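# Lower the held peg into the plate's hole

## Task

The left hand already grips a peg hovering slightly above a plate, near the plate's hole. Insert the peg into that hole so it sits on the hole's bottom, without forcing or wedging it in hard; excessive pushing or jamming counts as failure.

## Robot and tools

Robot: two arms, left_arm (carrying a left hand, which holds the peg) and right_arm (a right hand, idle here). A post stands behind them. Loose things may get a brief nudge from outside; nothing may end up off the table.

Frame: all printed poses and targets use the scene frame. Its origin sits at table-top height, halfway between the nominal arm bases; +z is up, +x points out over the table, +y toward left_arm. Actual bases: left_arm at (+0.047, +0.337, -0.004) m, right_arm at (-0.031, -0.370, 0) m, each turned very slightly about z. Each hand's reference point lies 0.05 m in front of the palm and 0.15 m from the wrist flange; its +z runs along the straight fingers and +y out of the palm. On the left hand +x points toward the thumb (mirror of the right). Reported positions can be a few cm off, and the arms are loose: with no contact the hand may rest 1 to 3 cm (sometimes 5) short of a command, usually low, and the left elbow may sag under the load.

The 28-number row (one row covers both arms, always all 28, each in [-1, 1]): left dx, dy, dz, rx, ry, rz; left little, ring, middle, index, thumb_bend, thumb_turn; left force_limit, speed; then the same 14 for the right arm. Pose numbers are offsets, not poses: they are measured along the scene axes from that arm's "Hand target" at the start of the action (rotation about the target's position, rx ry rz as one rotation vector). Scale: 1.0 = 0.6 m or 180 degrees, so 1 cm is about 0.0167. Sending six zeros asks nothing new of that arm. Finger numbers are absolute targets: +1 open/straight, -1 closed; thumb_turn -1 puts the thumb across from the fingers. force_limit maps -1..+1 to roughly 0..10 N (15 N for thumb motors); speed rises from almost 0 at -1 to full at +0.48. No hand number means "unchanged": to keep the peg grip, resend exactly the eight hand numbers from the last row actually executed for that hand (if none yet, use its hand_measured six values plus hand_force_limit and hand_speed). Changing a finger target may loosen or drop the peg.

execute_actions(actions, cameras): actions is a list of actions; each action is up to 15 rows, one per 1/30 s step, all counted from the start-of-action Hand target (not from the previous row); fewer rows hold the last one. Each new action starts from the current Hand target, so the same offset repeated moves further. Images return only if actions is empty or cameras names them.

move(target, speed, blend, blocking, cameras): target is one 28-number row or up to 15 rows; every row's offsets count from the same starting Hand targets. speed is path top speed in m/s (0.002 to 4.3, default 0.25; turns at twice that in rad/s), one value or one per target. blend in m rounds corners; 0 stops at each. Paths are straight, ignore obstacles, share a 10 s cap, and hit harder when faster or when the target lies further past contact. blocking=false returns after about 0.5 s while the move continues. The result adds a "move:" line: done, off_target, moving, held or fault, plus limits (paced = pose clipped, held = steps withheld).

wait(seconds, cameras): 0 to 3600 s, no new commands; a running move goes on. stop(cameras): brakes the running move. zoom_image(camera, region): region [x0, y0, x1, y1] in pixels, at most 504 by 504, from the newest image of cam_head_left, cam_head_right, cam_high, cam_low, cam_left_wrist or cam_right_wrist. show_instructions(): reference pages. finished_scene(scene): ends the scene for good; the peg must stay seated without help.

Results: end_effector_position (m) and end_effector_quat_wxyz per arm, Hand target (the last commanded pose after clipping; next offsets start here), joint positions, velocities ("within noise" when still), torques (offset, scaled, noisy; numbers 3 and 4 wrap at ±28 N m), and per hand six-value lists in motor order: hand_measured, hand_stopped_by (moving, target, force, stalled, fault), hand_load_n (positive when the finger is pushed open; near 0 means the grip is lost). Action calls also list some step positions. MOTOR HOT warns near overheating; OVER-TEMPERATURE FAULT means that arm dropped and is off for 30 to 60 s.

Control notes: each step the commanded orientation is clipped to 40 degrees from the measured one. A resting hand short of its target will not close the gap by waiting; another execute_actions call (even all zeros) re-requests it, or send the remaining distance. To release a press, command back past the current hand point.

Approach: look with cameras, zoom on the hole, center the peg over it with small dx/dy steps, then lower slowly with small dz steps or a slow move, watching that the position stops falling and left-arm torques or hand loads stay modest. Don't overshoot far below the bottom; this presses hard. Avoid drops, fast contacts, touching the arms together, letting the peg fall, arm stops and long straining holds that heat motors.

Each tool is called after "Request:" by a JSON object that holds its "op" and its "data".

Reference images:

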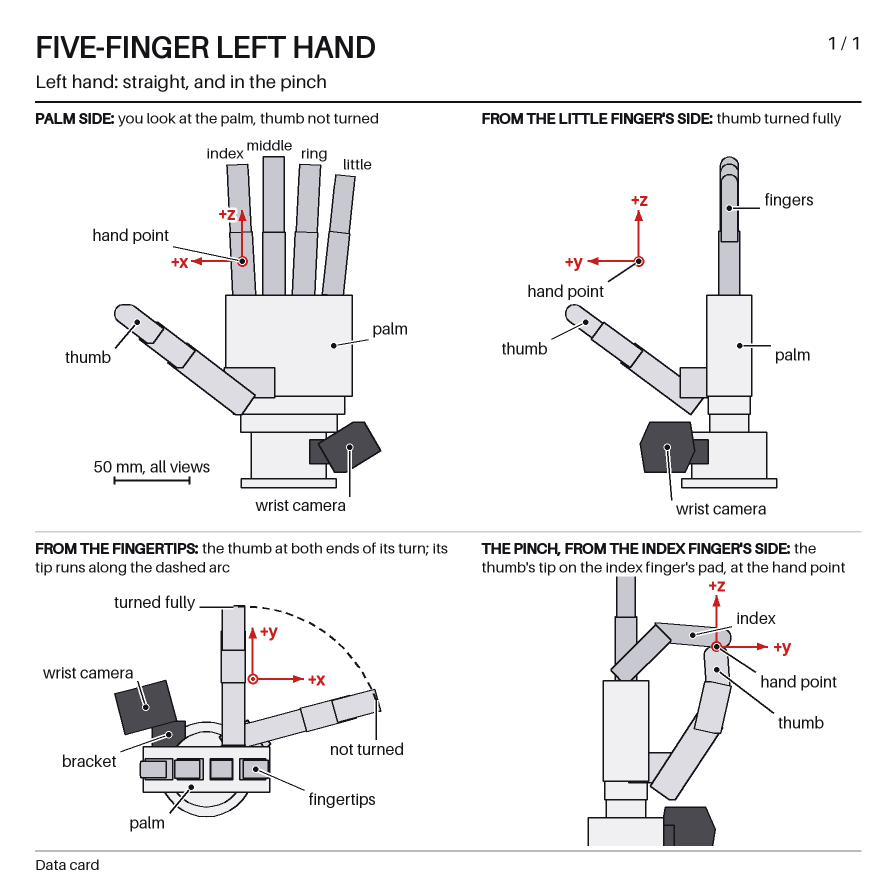

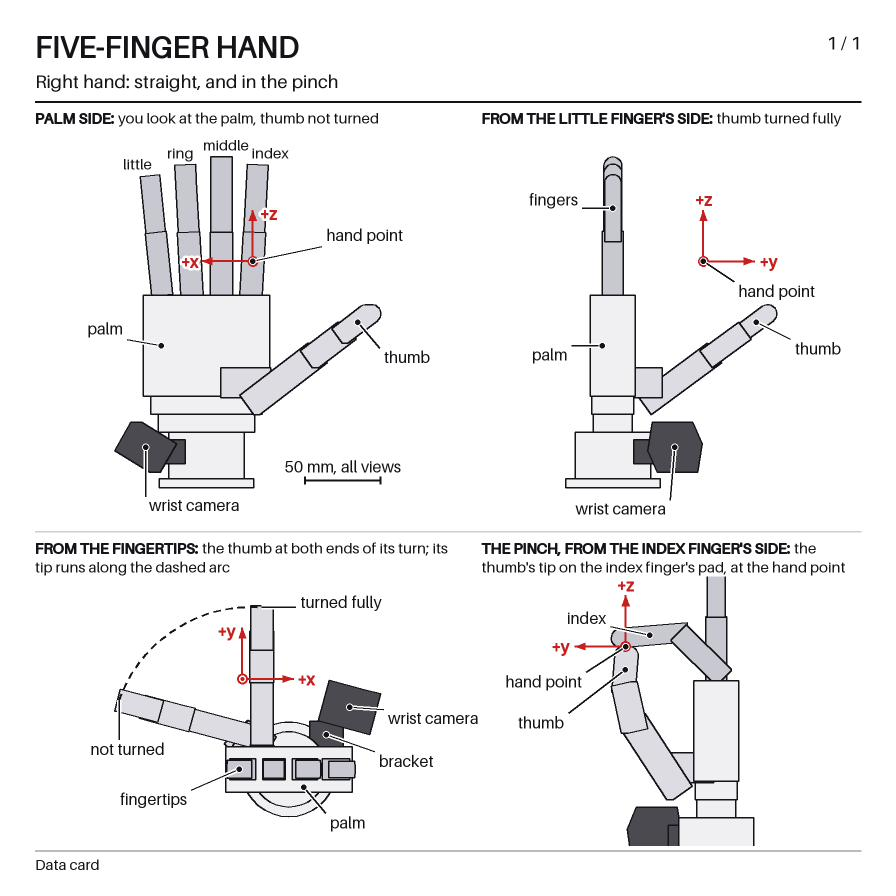

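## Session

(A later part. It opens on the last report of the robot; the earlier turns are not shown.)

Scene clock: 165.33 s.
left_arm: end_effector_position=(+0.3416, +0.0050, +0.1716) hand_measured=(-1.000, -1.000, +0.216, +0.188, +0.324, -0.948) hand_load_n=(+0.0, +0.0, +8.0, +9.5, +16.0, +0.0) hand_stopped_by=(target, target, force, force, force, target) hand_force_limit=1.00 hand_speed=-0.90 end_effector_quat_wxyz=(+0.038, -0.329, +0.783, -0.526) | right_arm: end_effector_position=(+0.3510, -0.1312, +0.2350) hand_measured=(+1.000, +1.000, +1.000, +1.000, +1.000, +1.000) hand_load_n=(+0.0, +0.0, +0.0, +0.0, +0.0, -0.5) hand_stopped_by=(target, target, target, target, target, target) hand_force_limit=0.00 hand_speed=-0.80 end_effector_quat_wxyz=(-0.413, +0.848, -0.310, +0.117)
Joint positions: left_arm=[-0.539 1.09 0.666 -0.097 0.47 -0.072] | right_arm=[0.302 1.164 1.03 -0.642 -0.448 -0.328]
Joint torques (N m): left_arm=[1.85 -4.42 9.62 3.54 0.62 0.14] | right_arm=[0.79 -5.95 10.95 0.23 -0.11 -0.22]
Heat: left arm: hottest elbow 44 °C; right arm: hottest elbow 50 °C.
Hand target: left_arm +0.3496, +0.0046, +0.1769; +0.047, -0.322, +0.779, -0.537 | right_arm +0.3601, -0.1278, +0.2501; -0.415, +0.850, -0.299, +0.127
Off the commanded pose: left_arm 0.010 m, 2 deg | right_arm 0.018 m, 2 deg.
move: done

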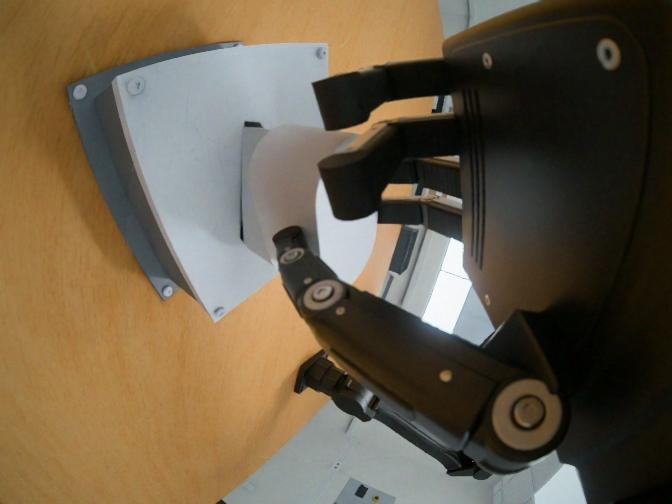

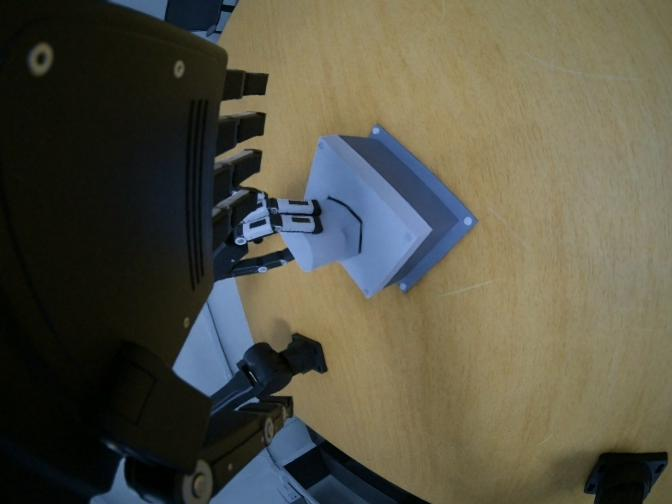

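Request:
{"op": "move", "data": {"target": [[-0.0073,-0.0337,0.0702,0,0,0,-1,-1,0.216,0.188,0.324,-0.948,1.0,-0.9,0,0,0,0,0,0,1,1,1,1,1,1,0,-0.8],[-0.0173,-0.0233,0.0052,0,0,0,-1,-1,0.216,0.188,0.324,-0.948,1.0,-0.9,0,0,0,0,0,0,1,1,1,1,1,1,0,-0.8],[0.0018,-0.0043,0.0025,0,0,0,-1,-1,0.216,0.188,0.324,-0.948,1.0,-0.9,0,0,0,0,0,0,1,1,1,1,1,1,0,-0.8]], "speed": [0.06,0.05,0.012], "cameras": ["cam_left_wrist","cam_right_wrist"]}}

Request:
{"op": "zoom_image", "data": {"camera": "cam_right_wrist", "region": [310, 180, 390, 270]}}

Request:
{"op": "zoom_image", "data": {"camera": "cam_left_wrist", "region": [215, 105, 275, 165]}}

Request:
{"op": "zoom_image", "data": {"camera": "cam_left_wrist", "region": [220, 205, 280, 265]}}

Scene clock: 170.23 s.
left_arm: end_effector_position=(+0.3431, +0.0023, +0.1739) hand_measured=(-1.000, -1.000, +0.216, +0.188, +0.324, -0.948) hand_load_n=(+0.0, +0.0, +8.0, +9.5, +15.5, +0.0) hand_stopped_by=(target, target, force, force, force, target) hand_force_limit=1.00 hand_speed=-0.90 end_effector_quat_wxyz=(+0.038, -0.329, +0.783, -0.526) | right_arm: end_effector_position=(+0.3510, -0.1312, +0.2350) hand_measured=(+1.000, +1.000, +1.000, +1.000, +1.000, +1.000) hand_load_n=(+0.0, -0.5, +0.0, +0.0, +0.0, -0.5) hand_stopped_by=(target, target, target, target, target, target) hand_force_limit=0.00 hand_speed=-0.80 end_effector_quat_wxyz=(-0.413, +0.848, -0.310, +0.117)
Joint positions: left_arm=[-0.544 1.095 0.675 -0.1 0.465 -0.074] | right_arm=[0.302 1.164 1.03 -0.642 -0.448 -0.328]
Joint torques (N m): left_arm=[1.49 -4.48 9.47 3.64 0.64 0.12] | right_arm=[0.79 -5.95 10.95 0.24 -0.11 -0.22]
Heat: left arm: hottest elbow 44 °C; right arm: hottest elbow 50 °C.
Hand target: left_arm +0.3507, +0.0020, +0.1786; +0.047, -0.322, +0.779, -0.537 | right_arm +0.3601, -0.1278, +0.2501; -0.415, +0.850, -0.299, +0.127
Off the commanded pose: left_arm 0.009 m, 2 deg | right_arm 0.018 m, 2 deg.
move: done

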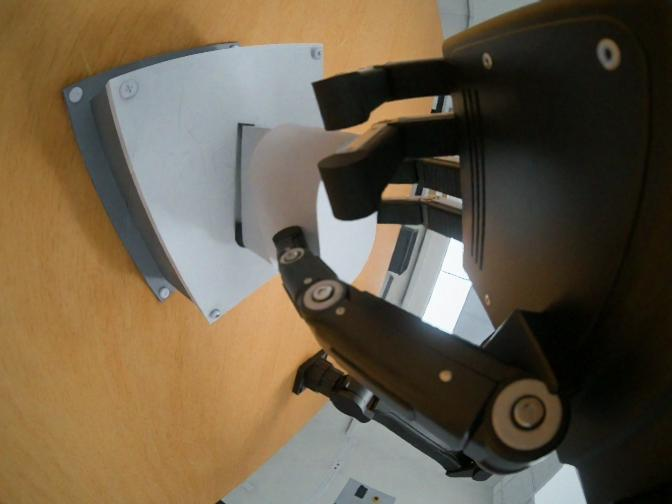

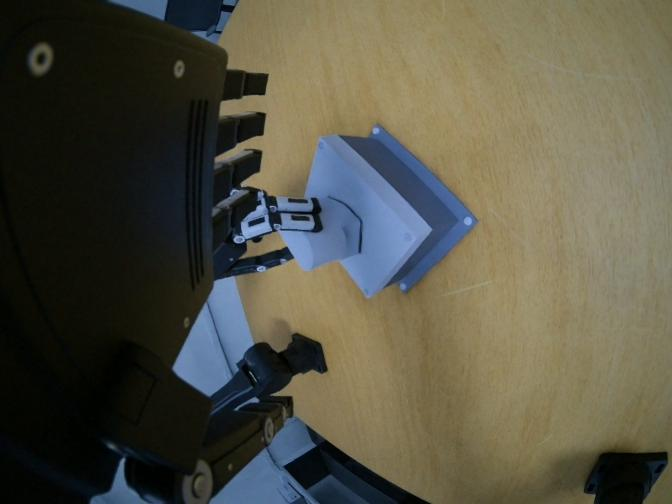

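Scaled by 5.600 from the camera's image (finer frame: 960x720).

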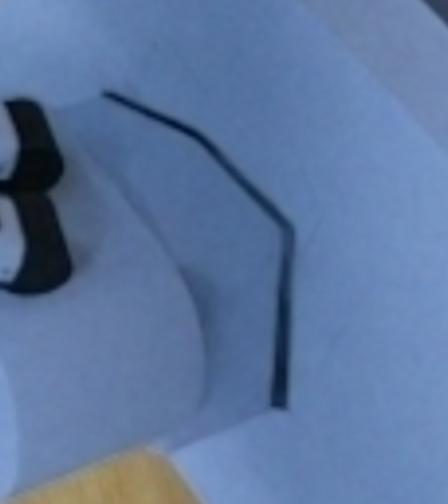

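Scaled by 8.400 from the camera's image (finer frame: 960x720).

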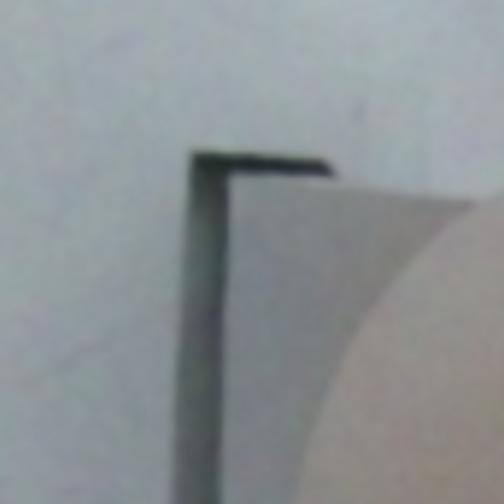

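Scaled by 8.400 from the camera's image (finer frame: 960x720).

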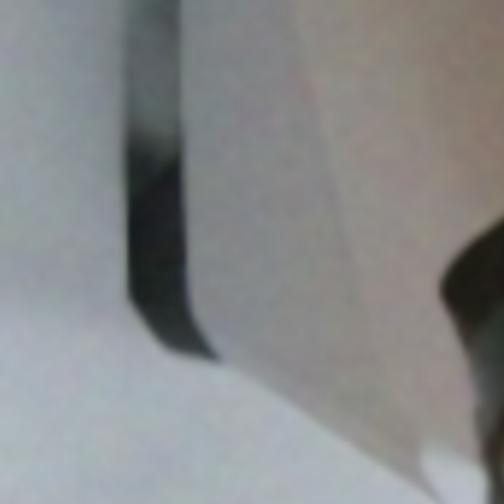

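Request:
{"op": "move", "data": {"target": [-0.0013,0.0014,-0.0058,0,0,0,-1,-1,0.216,0.188,0.324,-0.948,1.0,-0.9,0,0,0,0,0,0,1,1,1,1,1,1,0,-0.8], "speed": 0.01, "cameras": ["cam_left_wrist","cam_right_wrist"]}}

Request:
{"op": "zoom_image", "data": {"camera": "cam_right_wrist", "region": [310, 180, 390, 270]}}

Request:
{"op": "zoom_image", "data": {"camera": "cam_left_wrist", "region": [215, 105, 275, 165]}}

Request:
{"op": "zoom_image", "data": {"camera": "cam_left_wrist", "region": [220, 205, 280, 265]}}

Scene clock: 171.97 s.
left_arm: end_effector_position=(+0.3441, +0.0019, +0.1743) hand_measured=(-1.000, -1.000, +0.216, +0.188, +0.324, -0.948) hand_load_n=(+0.0, +0.0, +8.0, +9.5, +16.0, +0.0) hand_stopped_by=(target, target, force, force, force, target) hand_force_limit=1.00 hand_speed=-0.90 end_effector_quat_wxyz=(+0.039, -0.328, +0.783, -0.528) | right_arm: end_effector_position=(+0.3510, -0.1312, +0.2350) hand_measured=(+1.000, +1.000, +1.000, +1.000, +1.000, +1.000) hand_load_n=(+0.0, +0.0, -0.5, +0.0, +0.0, +0.0) hand_stopped_by=(target, target, target, target, target, target) hand_force_limit=0.00 hand_speed=-0.80 end_effector_quat_wxyz=(-0.413, +0.848, -0.310, +0.117)
Joint positions: left_arm=[-0.543 1.096 0.675 -0.094 0.466 -0.073] | right_arm=[0.302 1.164 1.03 -0.642 -0.448 -0.328]
Joint torques (N m): left_arm=[1.55 -4.6 8.68 3.81 0.62 0.13] | right_arm=[0.79 -5.95 10.92 0.24 -0.11 -0.22]
Heat: left arm: hottest elbow 44 °C; right arm: hottest elbow 50 °C.
Hand target: left_arm +0.3500, +0.0029, +0.1750; +0.047, -0.322, +0.779, -0.537 | right_arm +0.3601, -0.1278, +0.2501; -0.415, +0.850, -0.299, +0.127
Off the commanded pose: left_arm 0.006 m, 2 deg | right_arm 0.018 m, 2 deg.
move: done

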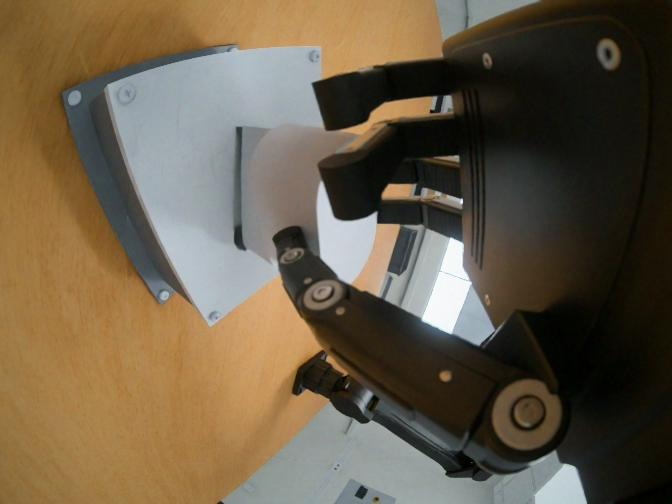

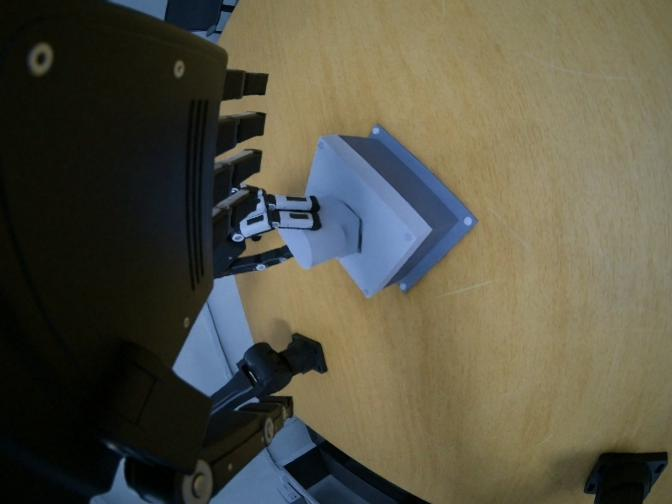

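Scaled by 5.600 from the camera's image (finer frame: 960x720).

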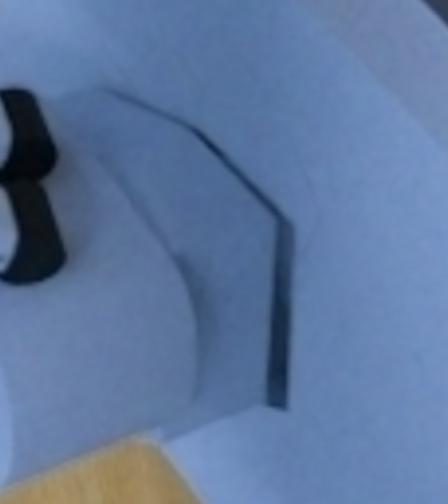

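Scaled by 8.400 from the camera's image (finer frame: 960x720).

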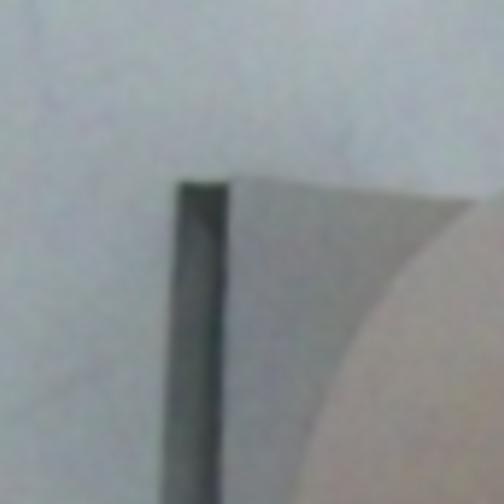

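Scaled by 8.400 from the camera's image (finer frame: 960x720).

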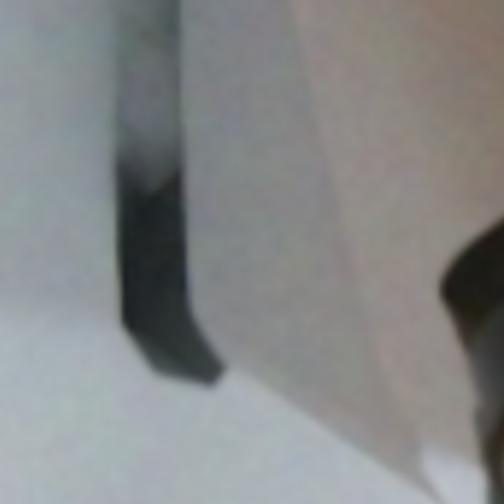

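Request:
{"op": "move", "data": {"target": [[-0.01,-0.026,0.0733,0,0,0,-1,-1,0.216,0.188,0.324,-0.948,1.0,-0.9,0,0,0,0,0,0,1,1,1,1,1,1,0,-0.8],[-0.02,-0.0157,0.005,0,0,0,-1,-1,0.216,0.188,0.324,-0.948,1.0,-0.9,0,0,0,0,0,0,1,1,1,1,1,1,0,-0.8],[-0.0007,0.0028,0.0032,0,0,0,-1,-1,0.216,0.188,0.324,-0.948,1.0,-0.9,0,0,0,0,0,0,1,1,1,1,1,1,0,-0.8]], "speed": [0.06,0.05,0.012], "cameras": ["cam_left_wrist","cam_right_wrist","cam_high"]}}

Request:
{"op": "zoom_image", "data": {"camera": "cam_right_wrist", "region": [310, 180, 390, 270]}}

Request:
{"op": "zoom_image", "data": {"camera": "cam_left_wrist", "region": [215, 105, 275, 165]}}

Request:
{"op": "zoom_image", "data": {"camera": "cam_left_wrist", "region": [220, 205, 280, 265]}}

Scene clock: 177.53 s.
left_arm: end_effector_position=(+0.3415, +0.0050, +0.1714) hand_measured=(-1.000, -1.000, +0.216, +0.188, +0.324, -0.948) hand_load_n=(-0.5, +0.0, +8.0, +9.5, +16.0, +0.0) hand_stopped_by=(target, target, force, force, force, target) hand_force_limit=1.00 hand_speed=-0.90 end_effector_quat_wxyz=(+0.038, -0.329, +0.783, -0.526) | right_arm: end_effector_position=(+0.3510, -0.1312, +0.2350) hand_measured=(+1.000, +1.000, +1.000, +1.000, +1.000, +1.000) hand_load_n=(-0.5, +0.0, +0.0, +0.0, +0.0, -0.5) hand_stopped_by=(target, target, target, target, target, target) hand_force_limit=0.00 hand_speed=-0.80 end_effector_quat_wxyz=(-0.413, +0.848, -0.310, +0.117)
Joint positions: left_arm=[-0.539 1.09 0.665 -0.097 0.469 -0.071] | right_arm=[0.302 1.164 1.03 -0.642 -0.448 -0.328]
Joint torques (N m): left_arm=[1.44 -4.48 9.62 3.56 0.63 0.13] | right_arm=[0.79 -5.95 10.93 0.23 -0.11 -0.22]
Heat: left arm: hottest elbow 44 °C; right arm: hottest elbow 51 °C.
Hand target: left_arm +0.3494, +0.0045, +0.1768; +0.047, -0.322, +0.779, -0.537 | right_arm +0.3601, -0.1278, +0.2501; -0.415, +0.850, -0.299, +0.127
Off the commanded pose: left_arm 0.010 m, 2 deg | right_arm 0.018 m, 2 deg.
move: done
Images, in order (width x height): cam_high 896x504, cam_left_wrist 672x504, cam_right_wrist 672x504.

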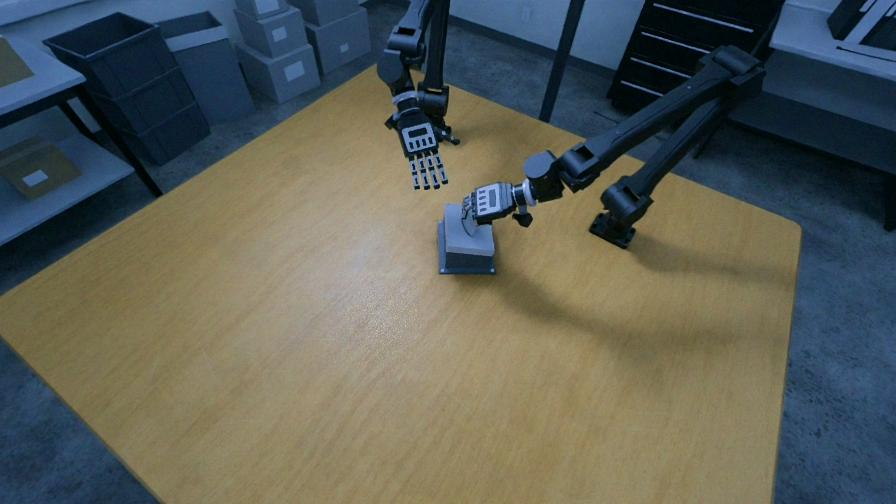

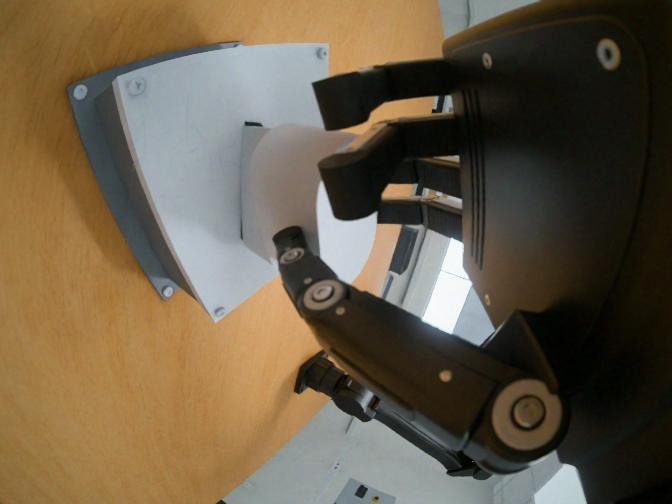

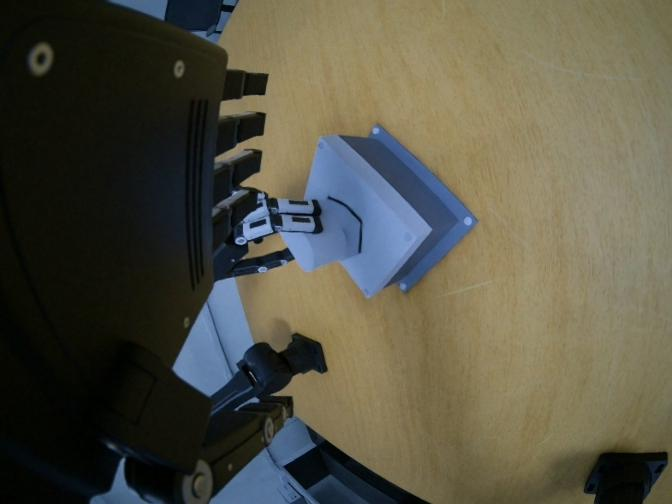

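Scaled by 5.600 from the camera's image (finer frame: 960x720).

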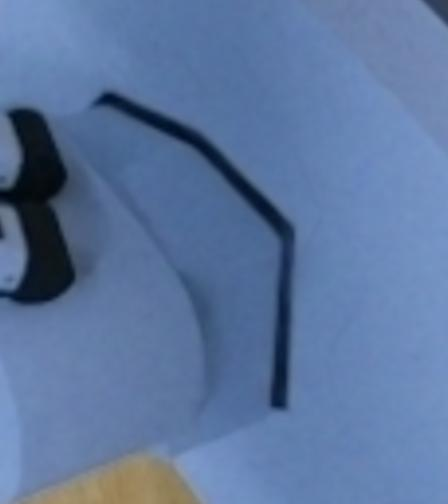

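Scaled by 8.400 from the camera's image (finer frame: 960x720).

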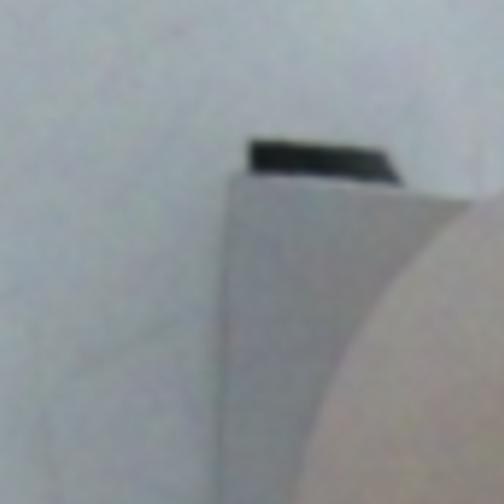

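Scaled by 8.400 from the camera's image (finer frame: 960x720).

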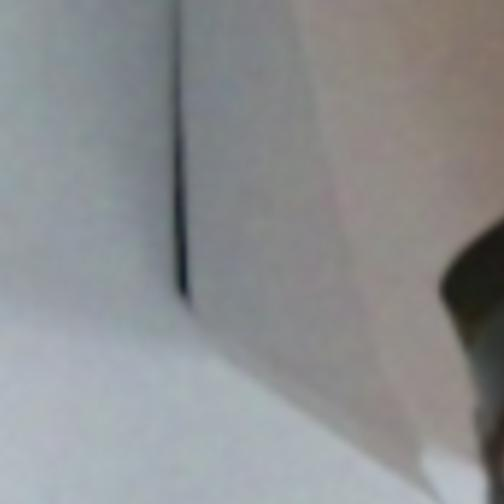

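Request:
{"op": "move", "data": {"target": [[-0.0103,-0.0298,0.0703,0,0,0,-1,-1,0.216,0.188,0.324,-0.948,1.0,-0.9,0,0,0,0,0,0,1,1,1,1,1,1,0,-0.8],[-0.0055,-0.0008,0.022,0,0,0,-1,-1,0.216,0.188,0.324,-0.948,1.0,-0.9,0,0,0,0,0,0,1,1,1,1,1,1,0,-0.8],[-0.0023,-0.0043,-0.0035,0,0,0,-1,-1,0.216,0.188,0.324,-0.948,1.0,-0.9,0,0,0,0,0,0,1,1,1,1,1,1,0,-0.8]], "speed": [0.06,0.025,0.015], "cameras": ["cam_left_wrist","cam_right_wrist"]}}

Request:
{"op": "zoom_image", "data": {"camera": "cam_right_wrist", "region": [310, 180, 390, 270]}}

Request:
{"op": "zoom_image", "data": {"camera": "cam_left_wrist", "region": [215, 105, 275, 165]}}

Request:
{"op": "zoom_image", "data": {"camera": "cam_left_wrist", "region": [220, 205, 280, 265]}}

Scene clock: 184.57 s.
left_arm: end_effector_position=(+0.3426, +0.0018, +0.1729) hand_measured=(-1.000, -1.000, +0.216, +0.188, +0.324, -0.948) hand_load_n=(+0.0, +0.0, +8.0, +9.5, +15.5, +0.0) hand_stopped_by=(target, target, force, force, force, target) hand_force_limit=1.00 hand_speed=-0.90 end_effector_quat_wxyz=(+0.039, -0.328, +0.783, -0.527) | right_arm: end_effector_position=(+0.3510, -0.1312, +0.2350) hand_measured=(+1.000, +1.000, +1.000, +1.000, +1.000, +1.000) hand_load_n=(+0.0, +0.0, +0.0, +0.0, +0.0, +0.0) hand_stopped_by=(target, target, target, target, target, target) hand_force_limit=0.00 hand_speed=-0.80 end_effector_quat_wxyz=(-0.413, +0.848, -0.310, +0.117)
Joint positions: left_arm=[-0.546 1.095 0.671 -0.093 0.463 -0.074] | right_arm=[0.302 1.164 1.03 -0.642 -0.448 -0.328]
Joint torques (N m): left_arm=[1.38 -4.54 8.8 3.81 0.55 0.11] | right_arm=[0.79 -5.95 10.93 0.25 -0.11 -0.22]
Heat: left arm: hottest elbow 44 °C; right arm: hottest elbow 51 °C.
Hand target: left_arm +0.3481, +0.0020, +0.1747; +0.047, -0.322, +0.779, -0.537 | right_arm +0.3601, -0.1278, +0.2501; -0.415, +0.850, -0.299, +0.127
Off the commanded pose: left_arm 0.006 m, 2 deg | right_arm 0.018 m, 2 deg.
move: done

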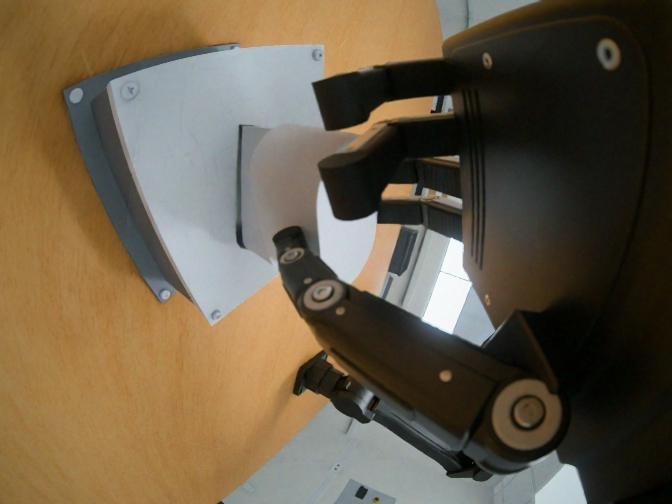

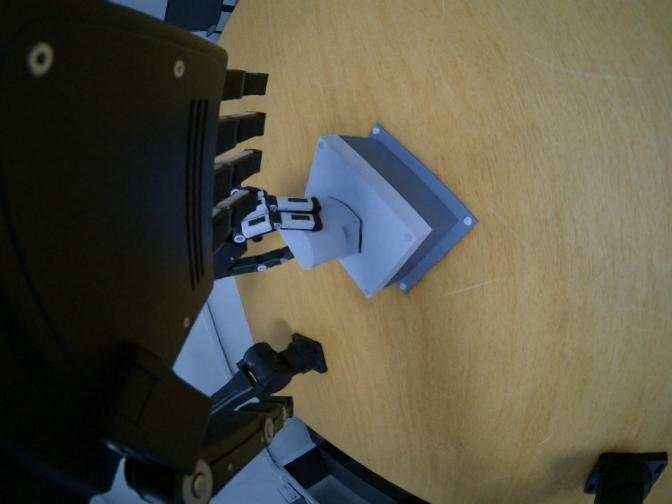

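Scaled by 5.600 from the camera's image (finer frame: 960x720).

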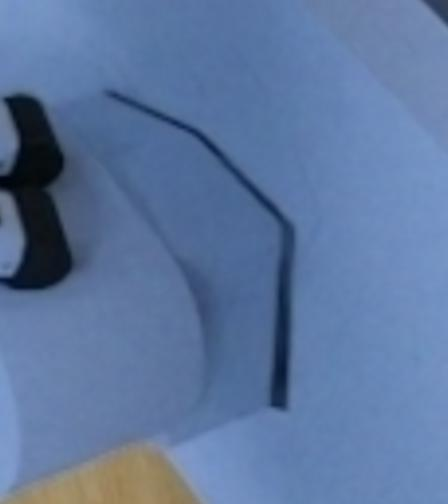

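Scaled by 8.400 from the camera's image (finer frame: 960x720).

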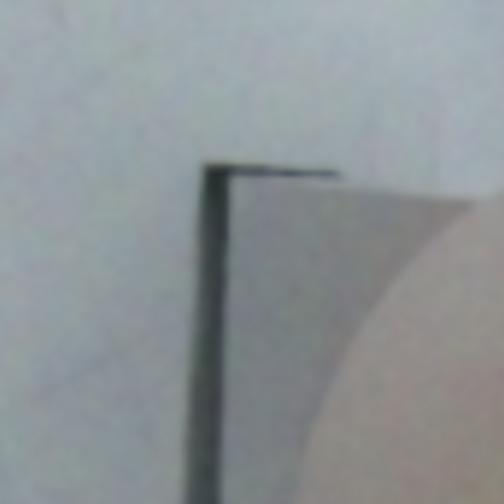

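Scaled by 8.400 from the camera's image (finer frame: 960x720).

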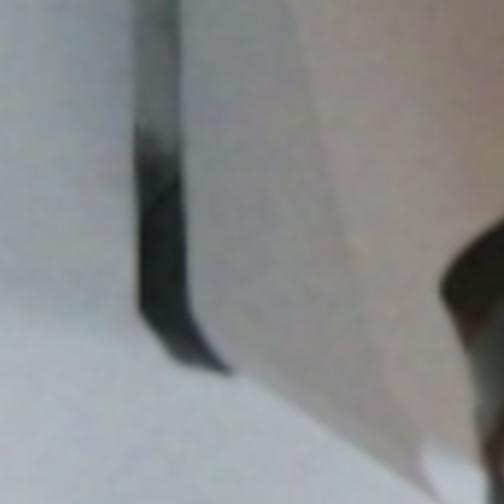

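Request:
{"op": "move", "data": {"target": [-0.0018,0.0014,-0.0055,0,0,0,-1,-1,0.216,0.188,0.324,-0.948,1.0,-0.9,0,0,0,0,0,0,1,1,1,1,1,1,0,-0.8], "speed": 0.01, "cameras": ["cam_left_wrist","cam_right_wrist"]}}

Request:
{"op": "zoom_image", "data": {"camera": "cam_right_wrist", "region": [310, 180, 390, 270]}}

Request:
{"op": "zoom_image", "data": {"camera": "cam_left_wrist", "region": [215, 105, 275, 165]}}

Request:
{"op": "zoom_image", "data": {"camera": "cam_left_wrist", "region": [220, 205, 280, 265]}}

Scene clock: 188.13 s.
left_arm: end_effector_position=(+0.3414, +0.0025, +0.1698) hand_measured=(-1.000, -1.000, +0.216, +0.188, +0.324, -0.948) hand_load_n=(+0.5, +0.0, +8.0, +9.5, +16.0, +0.0) hand_stopped_by=(target, target, force, force, force, target) hand_force_limit=1.00 hand_speed=-0.90 end_effector_quat_wxyz=(+0.039, -0.328, +0.783, -0.527) | right_arm: end_effector_position=(+0.3510, -0.1312, +0.2350) hand_measured=(+1.000, +1.000, +1.000, +1.000, +1.000, +1.000) hand_load_n=(+0.0, +0.0, +0.0, +0.0, +0.0, +0.0) hand_stopped_by=(target, target, target, target, target, target) hand_force_limit=0.00 hand_speed=-0.80 end_effector_quat_wxyz=(-0.413, +0.848, -0.310, +0.117)
Joint positions: left_arm=[-0.546 1.095 0.662 -0.083 0.463 -0.074] | right_arm=[0.302 1.164 1.03 -0.642 -0.448 -0.328]
Joint torques (N m): left_arm=[1.44 -4.48 8.75 3.79 0.56 0.11] | right_arm=[0.79 -5.95 10.92 0.24 -0.11 -0.22]
Heat: left arm: hottest elbow 44 °C; right arm: hottest elbow 51 °C.
Hand target: left_arm +0.3470, +0.0028, +0.1714; +0.047, -0.322, +0.779, -0.537 | right_arm +0.3601, -0.1278, +0.2501; -0.415, +0.850, -0.299, +0.127
Off the commanded pose: left_arm 0.006 m, 2 deg | right_arm 0.018 m, 2 deg.
move: done

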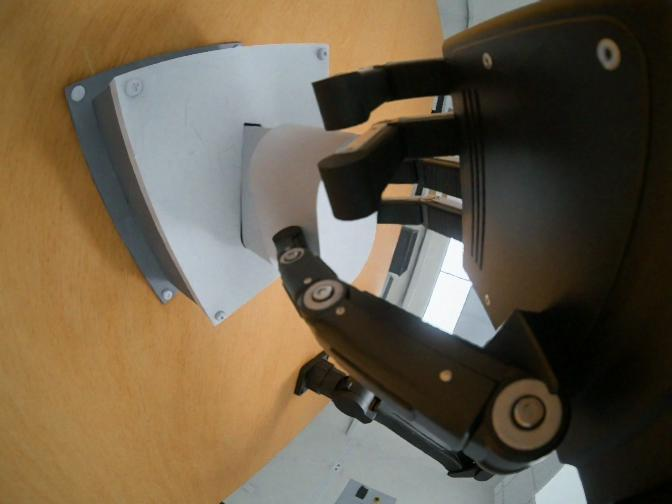

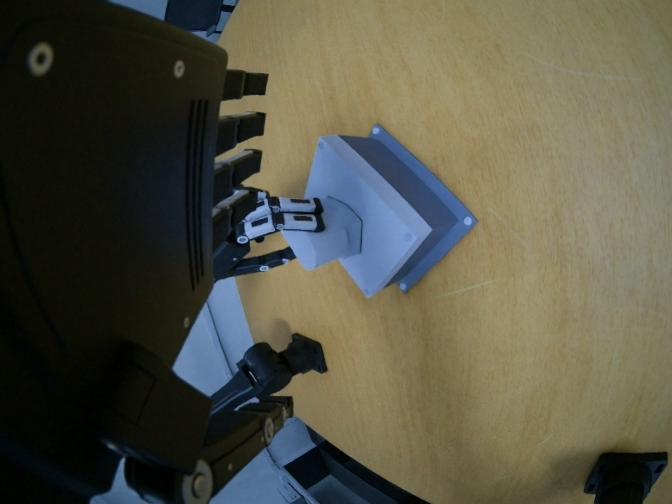

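Scaled by 5.600 from the camera's image (finer frame: 960x720).

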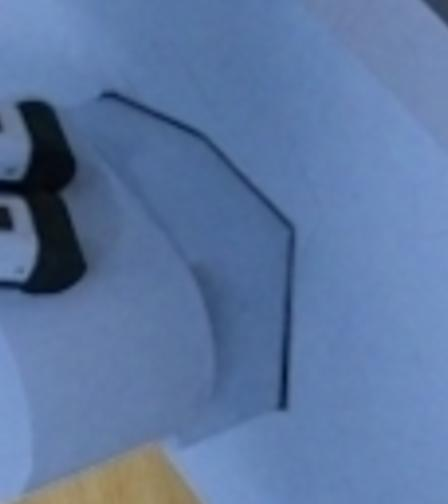

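Scaled by 8.400 from the camera's image (finer frame: 960x720).

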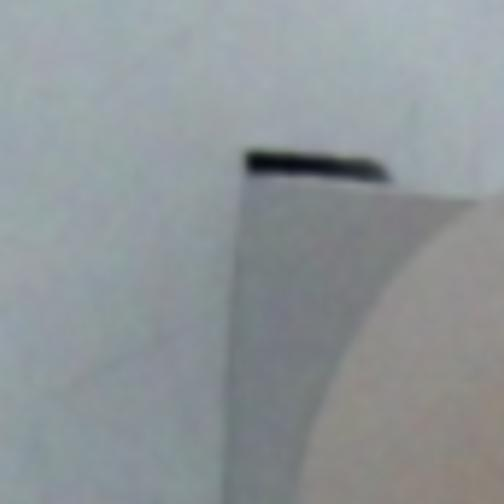

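Scaled by 8.400 from the camera's image (finer frame: 960x720).

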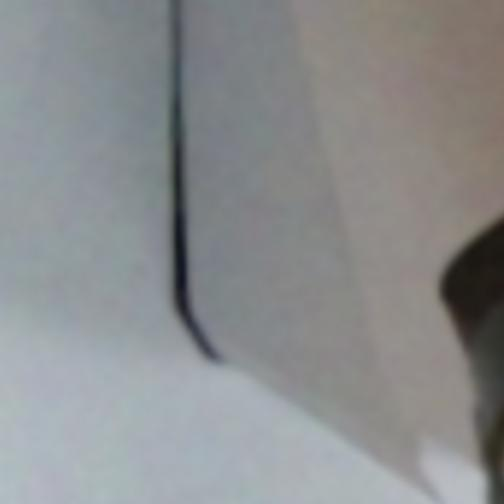

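Request:
{"op": "move", "data": {"target": [0.0055,0.0023,-0.0008,0,0,0,-1,-1,0.216,0.188,0.324,-0.948,1.0,-0.9,0,0,0,0,0,0,1,1,1,1,1,1,0,-0.8], "speed": 0.01, "cameras": ["cam_left_wrist","cam_right_wrist"]}}

Request:
{"op": "zoom_image", "data": {"camera": "cam_right_wrist", "region": [310, 180, 390, 270]}}

Request:
{"op": "zoom_image", "data": {"camera": "cam_left_wrist", "region": [215, 105, 275, 165]}}

Request:
{"op": "zoom_image", "data": {"camera": "cam_left_wrist", "region": [220, 205, 280, 265]}}

Scene clock: 189.63 s.
left_arm: end_effector_position=(+0.3430, +0.0038, +0.1684) hand_measured=(-1.000, -1.000, +0.216, +0.188, +0.324, -0.948) hand_load_n=(+0.0, +0.0, +8.0, +9.5, +15.5, -0.5) hand_stopped_by=(target, target, force, force, force, target) hand_force_limit=1.00 hand_speed=-0.90 end_effector_quat_wxyz=(+0.038, -0.329, +0.783, -0.527) | right_arm: end_effector_position=(+0.3510, -0.1312, +0.2350) hand_measured=(+1.000, +1.000, +1.000, +1.000, +1.000, +1.000) hand_load_n=(+0.0, +0.0, +0.0, +0.0, +0.0, +0.0) hand_stopped_by=(target, target, target, target, target, target) hand_force_limit=0.00 hand_speed=-0.80 end_effector_quat_wxyz=(-0.413, +0.848, -0.310, +0.117)
Joint positions: left_arm=[-0.539 1.1 0.662 -0.081 0.47 -0.072] | right_arm=[0.302 1.164 1.03 -0.642 -0.448 -0.328]
Joint torques (N m): left_arm=[1.67 -4.54 9.05 3.78 0.6 0.15] | right_arm=[0.79 -5.95 10.95 0.23 -0.11 -0.22]
Heat: left arm: hottest elbow 44 °C; right arm: hottest elbow 51 °C.
Hand target: left_arm +0.3503, +0.0041, +0.1711; +0.047, -0.322, +0.779, -0.537 | right_arm +0.3601, -0.1278, +0.2501; -0.415, +0.850, -0.299, +0.127
Off the commanded pose: left_arm 0.008 m, 2 deg | right_arm 0.018 m, 2 deg.
move: done

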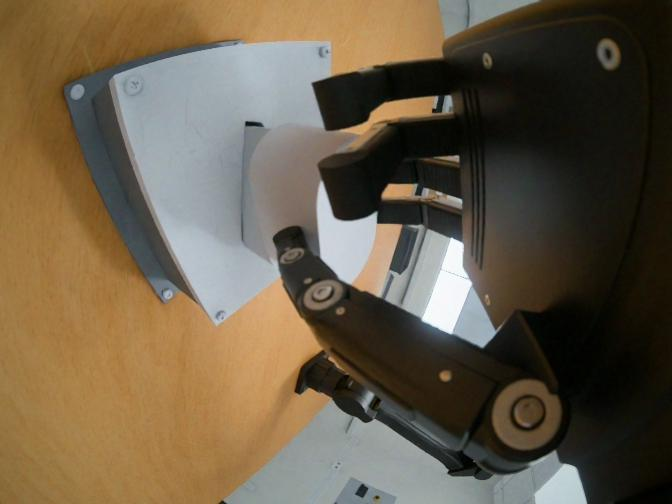

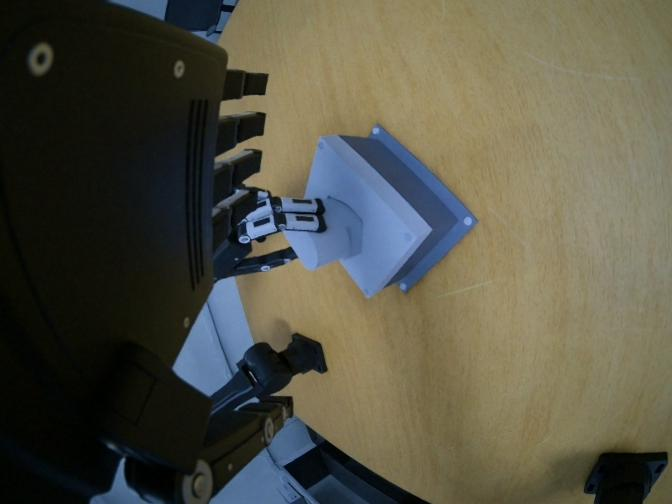

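Scaled by 5.600 from the camera's image (finer frame: 960x720).

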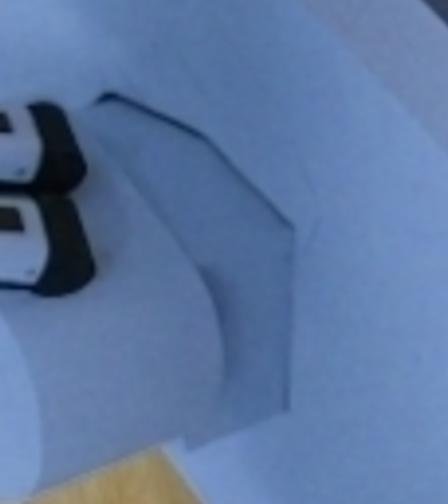

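Scaled by 8.400 from the camera's image (finer frame: 960x720).

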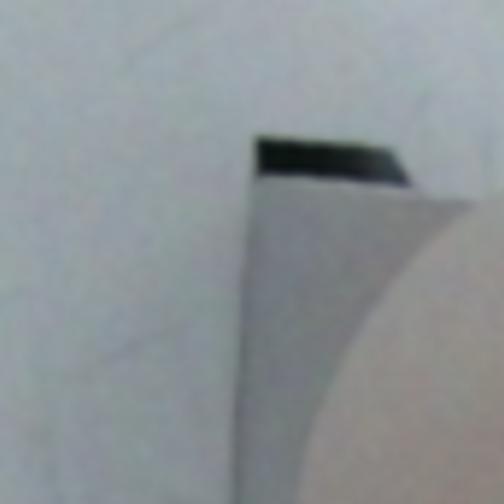

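Scaled by 8.400 from the camera's image (finer frame: 960x720).

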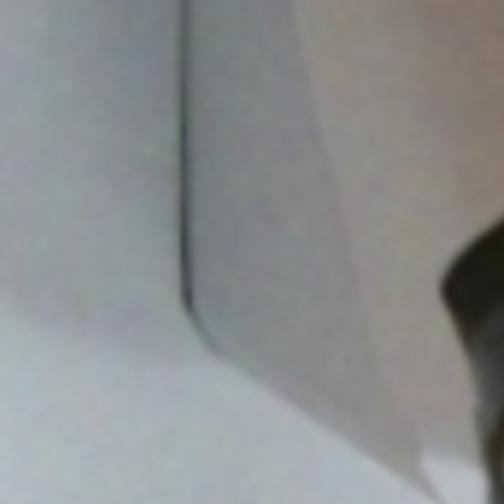

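Request:
{"op": "move", "data": {"target": [0.0067,0.0042,0.0012,0,0,0,-1,-1,0.216,0.188,0.324,-0.948,1.0,-0.9,0,0,0,0,0,0,1,1,1,1,1,1,0,-0.8], "speed": 0.01, "cameras": ["cam_left_wrist","cam_right_wrist"]}}

Request:
{"op": "zoom_image", "data": {"camera": "cam_right_wrist", "region": [310, 180, 390, 270]}}

Request:
{"op": "zoom_image", "data": {"camera": "cam_left_wrist", "region": [215, 105, 275, 165]}}

Request:
{"op": "zoom_image", "data": {"camera": "cam_left_wrist", "region": [220, 205, 280, 265]}}

Scene clock: 191.00 s.
left_arm: end_effector_position=(+0.3446, +0.0057, +0.1673) hand_measured=(-1.000, -1.000, +0.216, +0.188, +0.324, -0.948) hand_load_n=(+0.0, +0.0, +8.0, +9.5, +15.5, +0.0) hand_stopped_by=(target, target, force, force, force, target) hand_force_limit=1.00 hand_speed=-0.90 end_effector_quat_wxyz=(+0.035, -0.328, +0.783, -0.527) | right_arm: end_effector_position=(+0.3510, -0.1312, +0.2350) hand_measured=(+1.000, +1.000, +1.000, +1.000, +1.000, +1.000) hand_load_n=(-0.5, +0.0, +0.0, +0.0, +0.0, -0.5) hand_stopped_by=(target, target, target, target, target, target) hand_force_limit=0.00 hand_speed=-0.80 end_effector_quat_wxyz=(-0.413, +0.848, -0.310, +0.117)
Joint positions: left_arm=[-0.529 1.105 0.662 -0.079 0.484 -0.068] | right_arm=[0.302 1.164 1.03 -0.642 -0.448 -0.328]
Joint torques (N m): left_arm=[1.85 -4.48 9.57 3.49 0.51 0.17] | right_arm=[0.85 -6.01 10.92 0.25 -0.11 -0.22]
Heat: left arm: hottest elbow 44 °C; right arm: hottest elbow 51 °C.
Hand target: left_arm +0.3544, +0.0067, +0.1717; +0.047, -0.322, +0.779, -0.537 | right_arm +0.3601, -0.1278, +0.2501; -0.415, +0.850, -0.299, +0.127
Off the commanded pose: left_arm 0.011 m, 2 deg | right_arm 0.018 m, 2 deg.
move: off_target (left_arm)

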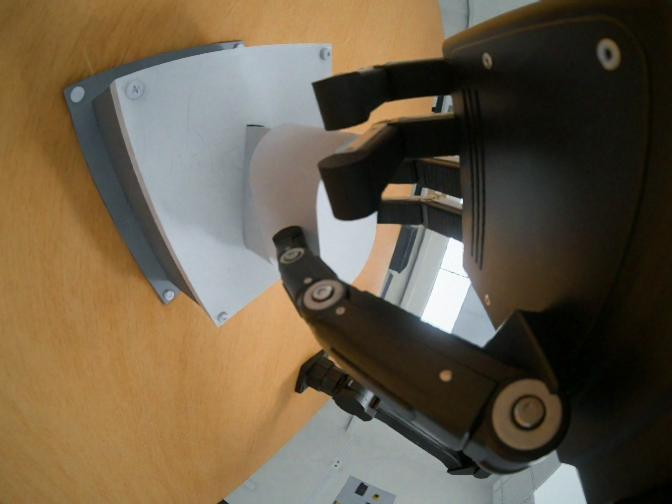

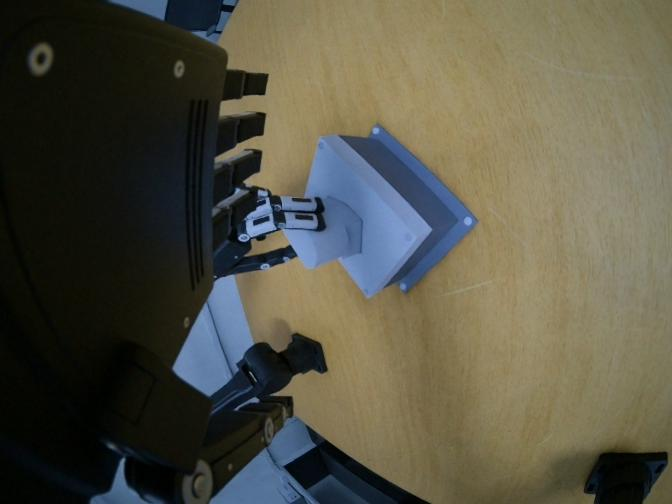

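Scaled by 5.600 from the camera's image (finer frame: 960x720).

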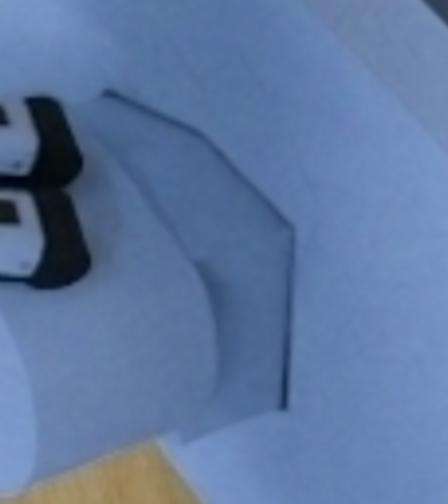

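Scaled by 8.400 from the camera's image (finer frame: 960x720).

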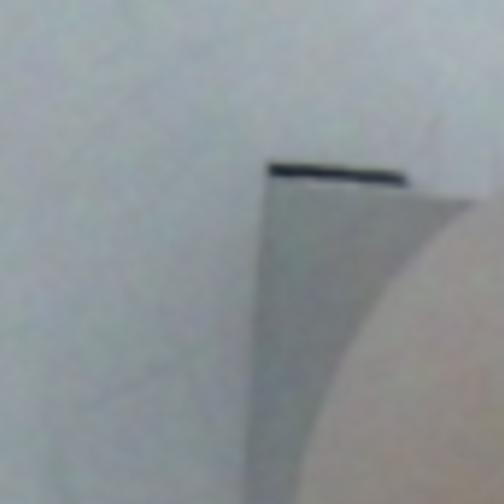

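Scaled by 8.400 from the camera's image (finer frame: 960x720).

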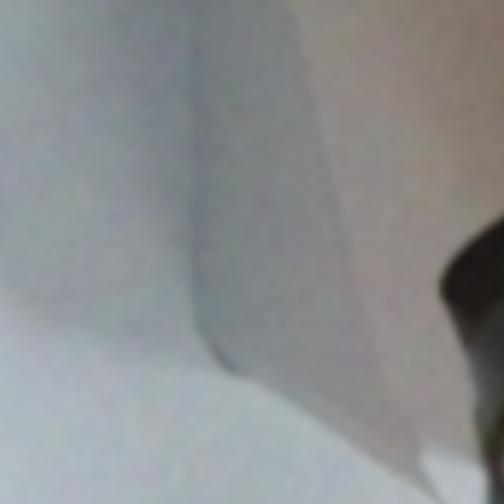

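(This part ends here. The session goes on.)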